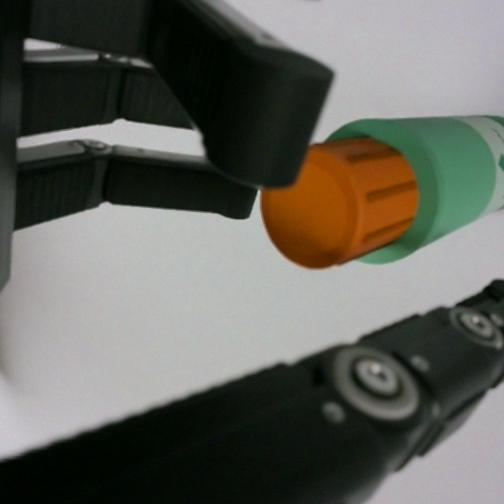

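Scene clock: 1012.53 s.
Joint torques (N m): arm1=[0.75 15.45 -1.24 0.71 -0.06 -1.71 0.03] | arm2=[-0.37 10.78 -7.81 -5.16 -0.26 -1.48 0.23] | arm3=[0.61 -19.06 -1.58 -2.73 0.19 1.85 -0.45] | arm4=[-0.57 -13.2 -1.29 -2.95 0.01 1.76 -0.29]
Flange force (N): arm1=[-2.0 5.1 2.7] | arm2=[-4.6 -0.7 0.7] | arm3=[-1.5 4.9 -0.8] | arm4=[-0.7 4.0 -0.6]
move: arm1 done
Joint velocities: within noise
arm1.joint_positions: joint1_rad=-4.008 joint2_rad=-0.911 joint3_rad=+3.240 joint4_rad=+2.529 joint5_rad=+0.424 joint6_rad=-1.067 joint7_rad=+0.090 hand_little=-1.000 hand_ring=-1.000 hand_middle=+0.150 hand_index=+0.150 hand_thumb_turn=-1.000 hand_thumb_bend=+1.000 hand_force_limit=-0.500 hand_speed=-0.800
arm1.joint_status: not commanded
arm1.hand_stopped_by: target,target,target,target,target,target
arm1.little_load_n: 0.0
arm1.ring_load_n: -0.5
arm1.middle_load_n: 0.0
arm1.index_load_n: 0.0
arm1.thumb_bend_load_n: 0.0
arm1.thumb_turn_load_n: 0.0
arm1.hand: x=+0.1950 y=+0.7000 z=+0.9200 quat_wxyz=(-0.373, +0.922, -0.097, +0.039)
arm1.hand_target: x=+0.1950 y=+0.7000 z=+0.9200 quat_wxyz=(-0.373, +0.922, -0.097, +0.039)
arm1.hand_status: done (0.000 m and 0.0 deg from the pose sent, 0.110 m and 0.0 deg at the start)
arm2, arm3, arm4: as last shown
arm3.thumb_bend_load_n: -0.5
arm3_cam_wrist: T_world_to_cam=[[-0.28687, 0.60493, -0.74281, -0.42863], [0.84565, 0.52423, 0.10033, -1.36995], [0.4501, -0.59937, -0.66194, 1.97135]] pos_world=[0.14824, 2.15902, 1.12398]

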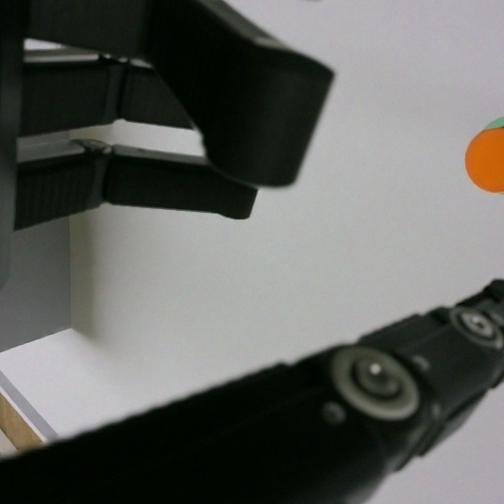

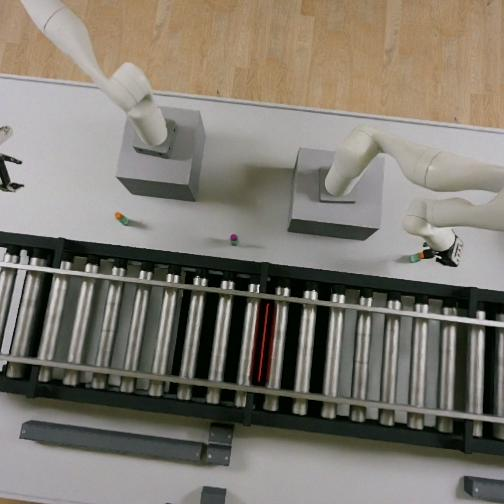

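Emit:
move:
  arm1: {"target":[0.38,0.52,1.12,0.31,-0.8519,0.3973,-0.1446],"speed":0.3,"joints":{"hand_index":0.2,"hand_middle":0.2}}
  cameras: ["cam_stock"]

Emit:
zoom_image:
  camera: "cam_stock"
  region: [384, 200, 504, 300]

Scene clock: 1017.90 s.
Joint torques (N m): arm1=[0.81 10.32 -1.28 -6.54 -0.52 -0.51 0.06] | arm2=[-0.37 10.81 -7.77 -5.2 -0.25 -1.47 0.22] | arm3=[0.66 -19.17 -1.53 -2.71 0.16 1.83 -0.44] | arm4=[-0.47 -13.22 -1.24 -2.86 0 1.76 -0.4]
Flange force (N): arm1=no reading | arm2=[-4.7 -0.6 0.6] | arm3=[-1.6 5.2 -0.9] | arm4=[-1.0 4.2 0.0]
move: arm1 done
Joint velocities: within noise
arm1.joint_positions: joint1_rad=-3.467 joint2_rad=-0.127 joint3_rad=+3.318 joint4_rad=+2.340 joint5_rad=+1.630 joint6_rad=-0.303 joint7_rad=-1.277 hand_little=-1.000 hand_ring=-1.000 hand_middle=+0.200 hand_index=+0.200 hand_thumb_turn=-1.000 hand_thumb_bend=+1.000 hand_force_limit=-0.500 hand_speed=-0.800
arm1.joint_status: all done
arm1.hand_stopped_by: target,target,target,target,target,target
arm1.little_load_n: 0.0
arm1.ring_load_n: 0.0
arm1.middle_load_n: 0.0
arm1.index_load_n: 0.0
arm1.thumb_bend_load_n: 0.0
arm1.thumb_turn_load_n: 0.0
arm1.hand: x=+0.3800 y=+0.5200 z=+1.1200 quat_wxyz=(-0.310, +0.852, -0.397, +0.145)
arm1.hand_target: x=+0.3800 y=+0.5200 z=+1.1200 quat_wxyz=(-0.310, +0.852, -0.397, +0.145)
arm1.hand_status: done (0.000 m and 0.0 deg from the pose sent, 0.327 m and 38.2 deg at the start)
arm2: as last shown
arm3.joint_positions: joint1_rad=-0.927 joint2_rad=+0.871 joint3_rad=-0.454 joint4_rad=+1.690 joint5_rad=+0.541 joint6_rad=+1.579 joint7_rad=-3.137 hand_little=-0.250 hand_ring=-0.200 hand_middle=-0.200 hand_index=-0.200 hand_thumb_turn=-1.000 hand_thumb_bend=+1.000 hand_force_limit=+0.300 hand_speed=-0.700
arm3.joint_status: not commanded
arm3.hand_stopped_by: target,target,target,target,target,target
arm3.little_load_n: 0.0
arm3.ring_load_n: 0.0
arm3.middle_load_n: 0.0
arm3.index_load_n: 0.0
arm3.thumb_bend_load_n: 0.0
arm3.thumb_turn_load_n: 0.0
arm3.hand: x=+0.2040 y=+2.0920 z=+1.0500 quat_wxyz=(+0.000, +0.000, -0.906, +0.423)
arm3.hand_target: x=+0.2040 y=+2.0920 z=+1.0500 quat_wxyz=(+0.000, +0.000, -0.906, +0.423)
arm3.hand_status: not commanded
arm4.joint_positions: joint1_rad=-0.611 joint2_rad=+0.615 joint3_rad=-0.171 joint4_rad=+2.421 joint5_rad=-2.413 joint6_rad=+0.722 joint7_rad=-3.142 hand_little=-0.200 hand_ring=-0.200 hand_middle=-0.181 hand_index=-0.200 hand_thumb_turn=-1.000 hand_thumb_bend=+1.000 hand_force_limit=+0.300 hand_speed=-0.700
arm4.joint_status: not commanded
arm4.hand_stopped_by: target,target,target,target,target,target
arm4.little_load_n: 0.0
arm4.ring_load_n: 0.0
arm4.middle_load_n: 0.0
arm4.index_load_n: 0.0
arm4.thumb_bend_load_n: 0.0
arm4.thumb_turn_load_n: 0.0
arm4.hand: x=+0.1780 y=+1.6400 z=+1.0800 quat_wxyz=(+0.423, -0.906, +0.000, +0.000)
arm4.hand_target: x=+0.1780 y=+1.6400 z=+1.0800 quat_wxyz=(+0.423, -0.906, +0.000, +0.000)
arm4.hand_status: not commanded

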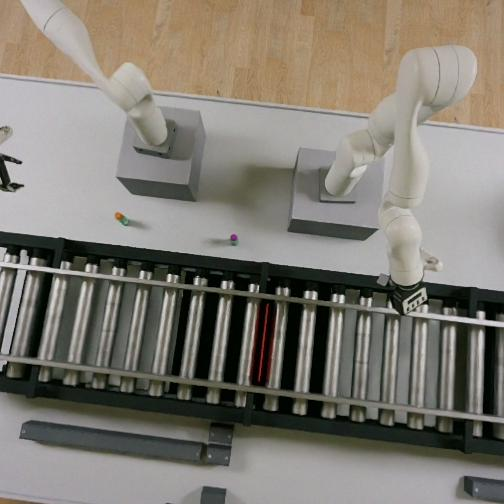

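Scaled by 4.200 from the camera's image (finer frame: 720x720).

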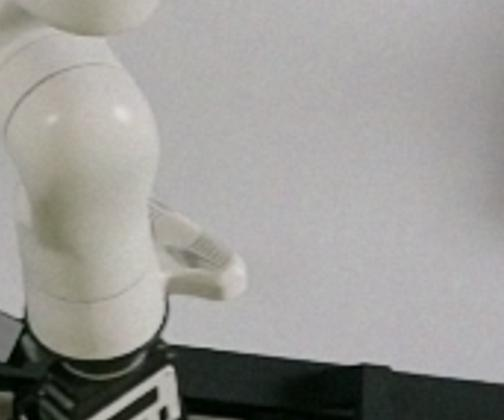

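Emit:
move:
  arm1: {"target":[0.45,0.33,1.15,0.242,-0.6645,0.6645,-0.242],"speed":0.3}
  arm4: {"target":[0.36,1.45,1.15,0.31,-0.8519,0.3973,-0.1446],"speed":0.25,"joints":{"hand_index":0.2,"hand_middle":0.2,"hand_ring":-1,"hand_little":-1,"hand_force_limit":-0.5,"hand_speed":-0.5}}
  cameras: ["cam_stock"]

Emit:
zoom_image:
  camera: "cam_stock"
  region: [384, 200, 504, 300]

Scene clock: 1025.40 s.
Joint torques (N m): arm1=[0.78 9.45 -0.72 -7.45 -0.32 0.75 -0.05] | arm2=[-0.34 10.82 -7.77 -5.13 -0.24 -1.47 0.22] | arm3=[0.67 -19.12 -1.51 -2.72 0.22 1.85 -0.4] | arm4=[-0.52 -10.38 -0.28 -5.96 -0.19 1.25 -0.35]
Flange force (N): arm1=no reading | arm2=[-4.5 -0.7 0.6] | arm3=[-1.3 5.1 -0.9] | arm4=no reading
move: arm1 done; arm4 done
Joint velocities: within noise
arm1.joint_positions: joint1_rad=-3.423 joint2_rad=-0.089 joint3_rad=+3.667 joint4_rad=+2.255 joint5_rad=+2.218 joint6_rad=-0.167 joint7_rad=-2.131 hand_little=-1.000 hand_ring=-1.000 hand_middle=+0.200 hand_index=+0.200 hand_thumb_turn=-1.000 hand_thumb_bend=+1.000 hand_force_limit=-0.500 hand_speed=-0.800
arm1.joint_status: not commanded
arm1.hand_stopped_by: target,target,target,target,target,target
arm1.little_load_n: 0.0
arm1.ring_load_n: 0.0
arm1.middle_load_n: 0.0
arm1.index_load_n: 0.0
arm1.thumb_bend_load_n: 0.0
arm1.thumb_turn_load_n: 0.0
arm1.hand: x=+0.4500 y=+0.3300 z=+1.1500 quat_wxyz=(-0.242, +0.664, -0.664, +0.242)
arm1.hand_target: x=+0.4500 y=+0.3300 z=+1.1500 quat_wxyz=(-0.242, +0.664, -0.664, +0.242)
arm1.hand_status: done (0.000 m and 0.0 deg from the pose sent, 0.205 m and 40.0 deg at the start)
arm2, arm3: as last shown
arm2.ring_load_n: 0.5
arm4.joint_positions: joint1_rad=-0.221 joint2_rad=+0.254 joint3_rad=-0.095 joint4_rad=+2.370 joint5_rad=-2.324 joint6_rad=+0.225 joint7_rad=-3.707 hand_little=-1.000 hand_ring=-1.000 hand_middle=+0.200 hand_index=+0.200 hand_thumb_turn=-1.000 hand_thumb_bend=+1.000 hand_force_limit=-0.500 hand_speed=-0.500
arm4.joint_status: all done
arm4.hand_stopped_by: target,target,target,target,target,target
arm4.little_load_n: 0.0
arm4.ring_load_n: 0.5
arm4.middle_load_n: 0.0
arm4.index_load_n: 0.0
arm4.thumb_bend_load_n: 0.0
arm4.thumb_turn_load_n: 0.0
arm4.hand: x=+0.3600 y=+1.4500 z=+1.1500 quat_wxyz=(+0.310, -0.852, +0.397, -0.145)
arm4.hand_target: x=+0.3600 y=+1.4500 z=+1.1500 quat_wxyz=(+0.310, -0.852, +0.397, -0.145)
arm4.hand_status: done (0.000 m and 0.0 deg from the pose sent, 0.272 m and 50.9 deg at the start)

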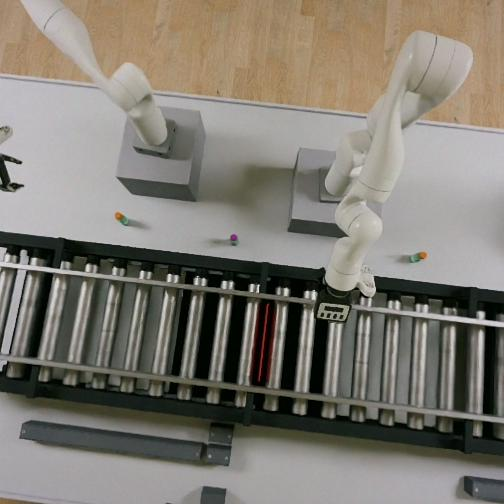

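Scaled by 4.200 from the camera's image (finer frame: 720x720).

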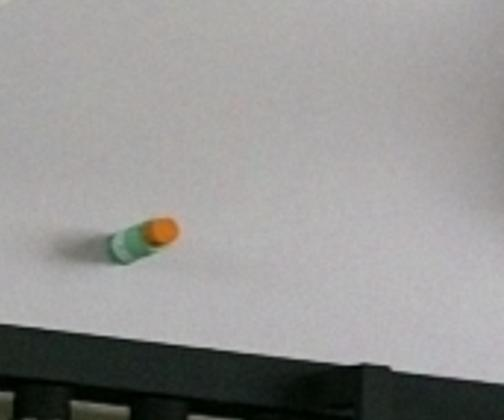

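Emit:
move:
  arm1: {"target":[0.40,0.10,1.13,0.1309,-0.3597,0.8685,-0.316],"speed":0.3}
  arm4: {"target":[0.44,1.25,1.15,0.242,-0.6645,0.6645,-0.242],"speed":0.25}

Emit:
move:
  arm1: {"target":[0.28,-0.12,1.09,0.0357,-0.0982,0.9345,-0.3401],"speed":0.3}
  arm4: {"target":[0.40,1.02,1.13,0.1309,-0.3597,0.8685,-0.316],"speed":0.25}
  cameras: ["cam_stock","cam_stand"]

Scene clock: 1030.87 s.
Joint torques (N m): arm1=[0.96 9.26 0.05 -6.96 -0.28 1.09 -0.01] | arm2=[-0.37 10.79 -7.73 -5.15 -0.24 -1.44 0.26] | arm3=[0.66 -19.12 -1.52 -2.65 0.2 1.82 -0.42] | arm4=[-0.5 -10.5 0.62 -6.09 -0.2 1.24 -0.29]
Flange force (N): arm1=no reading | arm2=[-4.8 -0.7 0.6] | arm3=[-1.6 5.2 -1.2] | arm4=[2.6 2.0 1.0]
move: arm1 done; arm4 done
Joint velocities: within noise
arm1.joint_positions: joint1_rad=-3.257 joint2_rad=-0.230 joint3_rad=+4.011 joint4_rad=+2.251 joint5_rad=+2.163 joint6_rad=-0.064 joint7_rad=-2.380 hand_little=-1.000 hand_ring=-1.000 hand_middle=+0.200 hand_index=+0.200 hand_thumb_turn=-1.000 hand_thumb_bend=+1.000 hand_force_limit=-0.500 hand_speed=-0.800
arm1.joint_status: not commanded
arm1.hand_stopped_by: target,target,target,target,target,target
arm1.little_load_n: 0.0
arm1.ring_load_n: 0.0
arm1.middle_load_n: 0.0
arm1.index_load_n: 0.0
arm1.thumb_bend_load_n: 0.0
arm1.thumb_turn_load_n: 0.0
arm1.hand: x=+0.4000 y=+0.1000 z=+1.1300 quat_wxyz=(-0.131, +0.360, -0.868, +0.316)
arm1.hand_target: x=+0.4000 y=+0.1000 z=+1.1300 quat_wxyz=(-0.131, +0.360, -0.868, +0.316)
arm1.hand_status: done (0.000 m and 0.0 deg from the pose sent, 0.236 m and 45.0 deg at the start)
arm2.joint_positions: joint1_rad=-1.070 joint2_rad=-1.226 joint3_rad=+1.181 joint4_rad=+2.078 joint5_rad=+1.093 joint6_rad=+1.016 joint7_rad=-0.021 hand_little=+1.000 hand_ring=-1.000 hand_middle=+0.000 hand_index=+0.000 hand_thumb_turn=-1.000 hand_thumb_bend=+1.000 hand_force_limit=-0.500 hand_speed=-0.800
arm2.joint_status: not commanded
arm2.hand_stopped_by: fault,target,target,target,target,target
arm2.little_load_n: 0.0
arm2.ring_load_n: 0.0
arm2.middle_load_n: 0.0
arm2.index_load_n: 0.0
arm2.thumb_bend_load_n: 0.0
arm2.thumb_turn_load_n: 0.0
arm2.hand: x=+0.2000 y=-0.6000 z=+1.1500 quat_wxyz=(-0.242, +0.664, -0.664, +0.242)
arm2.hand_target: x=+0.2000 y=-0.6000 z=+1.1500 quat_wxyz=(-0.242, +0.664, -0.664, +0.242)
arm2.hand_status: not commanded
arm3: as last shown
arm4.joint_positions: joint1_rad=-0.151 joint2_rad=+0.282 joint3_rad=+0.306 joint4_rad=+2.348 joint5_rad=-2.652 joint6_rad=+0.200 joint7_rad=-3.639 hand_little=-1.000 hand_ring=-1.000 hand_middle=+0.200 hand_index=+0.200 hand_thumb_turn=-1.000 hand_thumb_bend=+1.000 hand_force_limit=-0.500 hand_speed=-0.500
arm4.joint_status: not commanded
arm4.hand_stopped_by: target,target,target,target,target,target
arm4.little_load_n: 0.0
arm4.ring_load_n: 0.0
arm4.middle_load_n: 0.0
arm4.index_load_n: 0.0
arm4.thumb_bend_load_n: 0.0
arm4.thumb_turn_load_n: 0.0
arm4.hand: x=+0.4400 y=+1.2500 z=+1.1500 quat_wxyz=(+0.242, -0.664, +0.664, -0.242)
arm4.hand_target: x=+0.4400 y=+1.2500 z=+1.1500 quat_wxyz=(+0.242, -0.664, +0.664, -0.242)
arm4.hand_status: done (0.000 m and 0.0 deg from the pose sent, 0.215 m and 40.0 deg at the start)
pictures: none

Scene clock: 1033.43 s.
Joint torques (N m): arm1=[0.74 14.64 0.2 -6.49 -0.25 1.1 0.04] | arm2=[-0.35 10.8 -7.75 -5.15 -0.24 -1.44 0.22] | arm3=[0.66 -19.13 -1.52 -2.67 0.19 1.86 -0.45] | arm4=[-0.54 -10.59 2.15 -5.53 -0.15 1.21 -0.33]
Flange force (N): arm1=no reading | arm2=[-4.6 -0.7 0.6] | arm3=[-1.6 5.2 -1.0] | arm4=[2.6 2.0 2.1]
move: arm1 done; arm4 done
Joint velocities: within noise
arm1.joint_positions: joint1_rad=-2.376 joint2_rad=-0.428 joint3_rad=+3.601 joint4_rad=+2.080 joint5_rad=+2.000 joint6_rad=+0.017 joint7_rad=-2.323 hand_little=-1.000 hand_ring=-1.000 hand_middle=+0.200 hand_index=+0.200 hand_thumb_turn=-1.000 hand_thumb_bend=+1.000 hand_force_limit=-0.500 hand_speed=-0.800
arm1.joint_status: not commanded
arm1.hand_stopped_by: target,target,target,target,target,target
arm1.little_load_n: 0.0
arm1.ring_load_n: 0.0
arm1.middle_load_n: 0.0
arm1.index_load_n: 0.0
arm1.thumb_bend_load_n: 0.0
arm1.thumb_turn_load_n: 0.0
arm1.hand: x=+0.2800 y=-0.1200 z=+1.0900 quat_wxyz=(-0.036, +0.098, -0.935, +0.340)
arm1.hand_target: x=+0.2800 y=-0.1200 z=+1.0900 quat_wxyz=(-0.036, +0.098, -0.935, +0.340)
arm1.hand_status: done (0.000 m and 0.0 deg from the pose sent, 0.254 m and 33.0 deg at the start)
arm2, arm3: as last shown
arm2.ring_load_n: 0.5
arm2.thumb_turn_load_n: -0.5
arm4.joint_positions: joint1_rad=-0.040 joint2_rad=+0.435 joint3_rad=+0.694 joint4_rad=+2.334 joint5_rad=-2.962 joint6_rad=+0.207 joint7_rad=-3.700 hand_little=-1.000 hand_ring=-1.000 hand_middle=+0.200 hand_index=+0.200 hand_thumb_turn=-1.000 hand_thumb_bend=+1.000 hand_force_limit=-0.500 hand_speed=-0.500
arm4.joint_status: not commanded
arm4.hand_stopped_by: target,target,target,target,target,target
arm4.little_load_n: 0.5
arm4.ring_load_n: 0.0
arm4.middle_load_n: 0.0
arm4.index_load_n: 0.0
arm4.thumb_bend_load_n: -0.5
arm4.thumb_turn_load_n: 0.0
arm4.hand: x=+0.4000 y=+1.0200 z=+1.1300 quat_wxyz=(+0.131, -0.360, +0.868, -0.316)
arm4.hand_target: x=+0.4000 y=+1.0200 z=+1.1300 quat_wxyz=(+0.131, -0.360, +0.868, -0.316)
arm4.hand_status: done (0.000 m and 0.0 deg from the pose sent, 0.234 m and 45.0 deg at the start)
pictures: cam_stand, cam_stock

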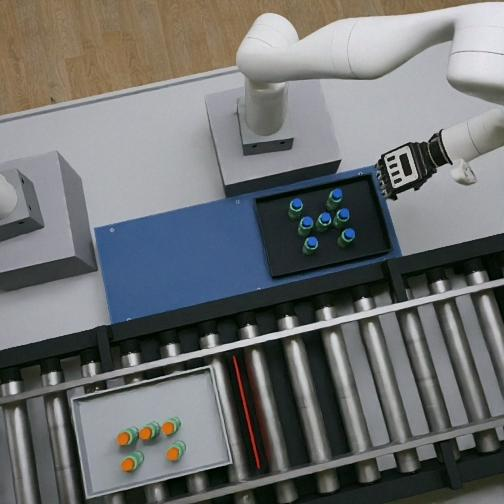

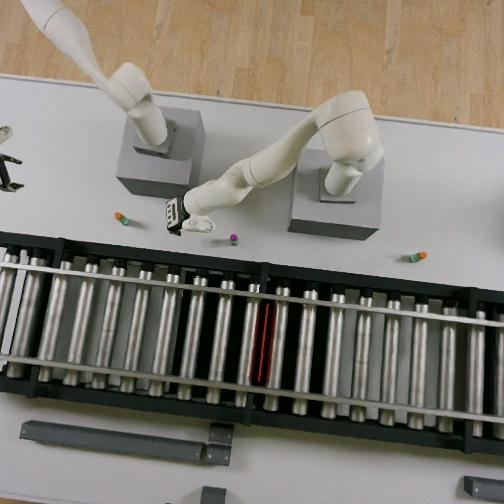

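Emit:
move:
  arm4: {"target": [0.25, 0.88, 1.08, 0.0357, -0.0982, 0.9345, -0.3401], "speed": 0.25, "joints": {"hand_speed": -0.8}}
  arm1: {"target": [0.235, -0.30, 1.05, 0.0357, -0.0982, 0.9345, -0.3401], "speed": 0.25}
  cameras: ["cam_stock", "arm4_cam_wrist", "arm3_cam_wrist", "cam_stand"]

Scene clock: 1050.73 s.
Joint torques (N m): arm1=[1.06 20.94 1.21 -7.27 -0.47 0.92 0.04] | arm2=[-0.37 10.82 -7.74 -5.14 -0.24 -1.44 0.22] | arm3=[0.56 -19.12 -1.46 -2.74 0.18 1.89 -0.46] | arm4=[-0.5 -11.49 3.09 -3.55 -0.38 1.11 -0.36]
Flange force (N): arm1=[-7.1 -12.3 -0.2] | arm2=[-4.6 -0.6 0.6] | arm3=[-1.5 4.9 -0.7] | arm4=[2.6 1.8 1.6]
move: arm1 done; arm4 done
Joint velocities: within noise
arm1.joint_positions: joint1_rad=-1.981 joint2_rad=-0.742 joint3_rad=+3.497 joint4_rad=+1.616 joint5_rad=+2.067 joint6_rad=-0.201 joint7_rad=-2.253 hand_little=-1.000 hand_ring=-1.000 hand_middle=+0.200 hand_index=+0.200 hand_thumb_turn=-1.000 hand_thumb_bend=+1.000 hand_force_limit=-0.500 hand_speed=-0.800
arm1.joint_status: not commanded
arm1.hand_stopped_by: target,target,target,target,target,target
arm1.little_load_n: 0.0
arm1.ring_load_n: 0.0
arm1.middle_load_n: 0.0
arm1.index_load_n: 0.0
arm1.thumb_bend_load_n: 0.0
arm1.thumb_turn_load_n: 0.0
arm1.hand: x=+0.2350 y=-0.3000 z=+1.0500 quat_wxyz=(-0.036, +0.098, -0.935, +0.340)
arm1.hand_target: x=+0.2350 y=-0.3000 z=+1.0500 quat_wxyz=(-0.036, +0.098, -0.935, +0.340)
arm1.hand_status: done (0.000 m and 0.0 deg from the pose sent, 0.190 m and 0.0 deg at the start)
arm2, arm3: as last shown
arm2.ring_load_n: 0.0
arm2.thumb_turn_load_n: 0.0
arm4.joint_positions: joint1_rad=+0.349 joint2_rad=+0.631 joint3_rad=+0.744 joint4_rad=+2.415 joint5_rad=-3.039 joint6_rad=+0.380 joint7_rad=-3.849 hand_little=-1.000 hand_ring=-1.000 hand_middle=+0.200 hand_index=+0.200 hand_thumb_turn=-1.000 hand_thumb_bend=+1.000 hand_force_limit=-0.500 hand_speed=-0.800
arm4.joint_status: all done
arm4.hand_stopped_by: target,target,target,target,target,target
arm4.little_load_n: 0.0
arm4.ring_load_n: 0.0
arm4.middle_load_n: 0.0
arm4.index_load_n: 0.0
arm4.thumb_bend_load_n: 0.0
arm4.thumb_turn_load_n: 0.0
arm4.hand: x=+0.2500 y=+0.8800 z=+1.0800 quat_wxyz=(+0.036, -0.098, +0.935, -0.340)
arm4.hand_target: x=+0.2500 y=+0.8800 z=+1.0800 quat_wxyz=(+0.036, -0.098, +0.935, -0.340)
arm4.hand_status: done (0.000 m and 0.0 deg from the pose sent, 0.211 m and 33.0 deg at the start)
pictures: arm3_cam_wrist, arm4_cam_wrist, cam_stand, cam_stock
arm3_cam_wrist: T_world_to_cam=[[-0.28687, 0.60493, -0.74281, -0.42863], [0.84565, 0.52423, 0.10033, -1.36995], [0.4501, -0.59937, -0.66194, 1.97135]] pos_world=[0.14824, 2.15902, 1.12398]
arm4_cam_wrist: T_world_to_cam=[[-0.39402, 0.68098, -0.61726, 0.16438], [0.72286, 0.64438, 0.24948, -1.01549], [0.56764, -0.34789, -0.74616, 1.0827]] pos_world=[0.18424, 0.91909, 1.16267]

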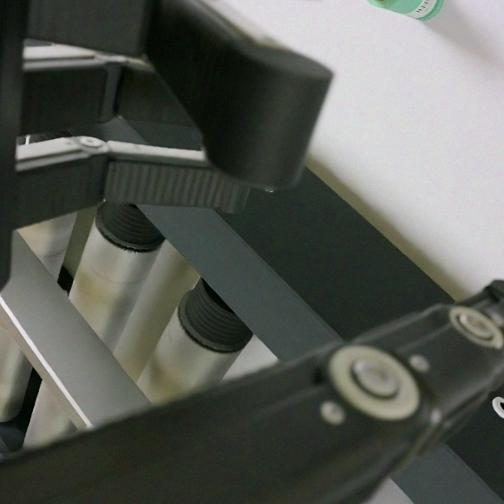

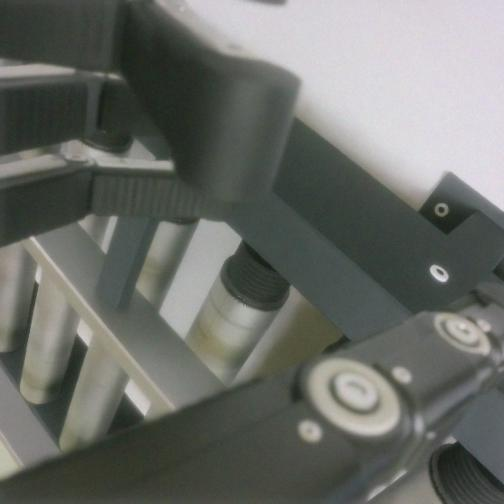

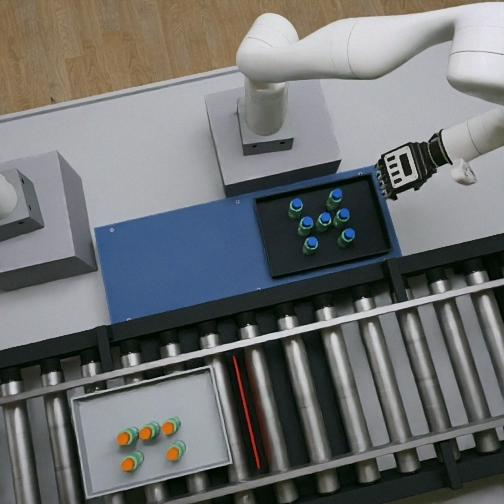

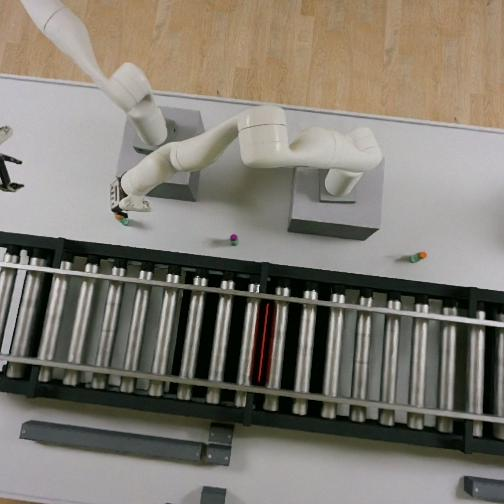

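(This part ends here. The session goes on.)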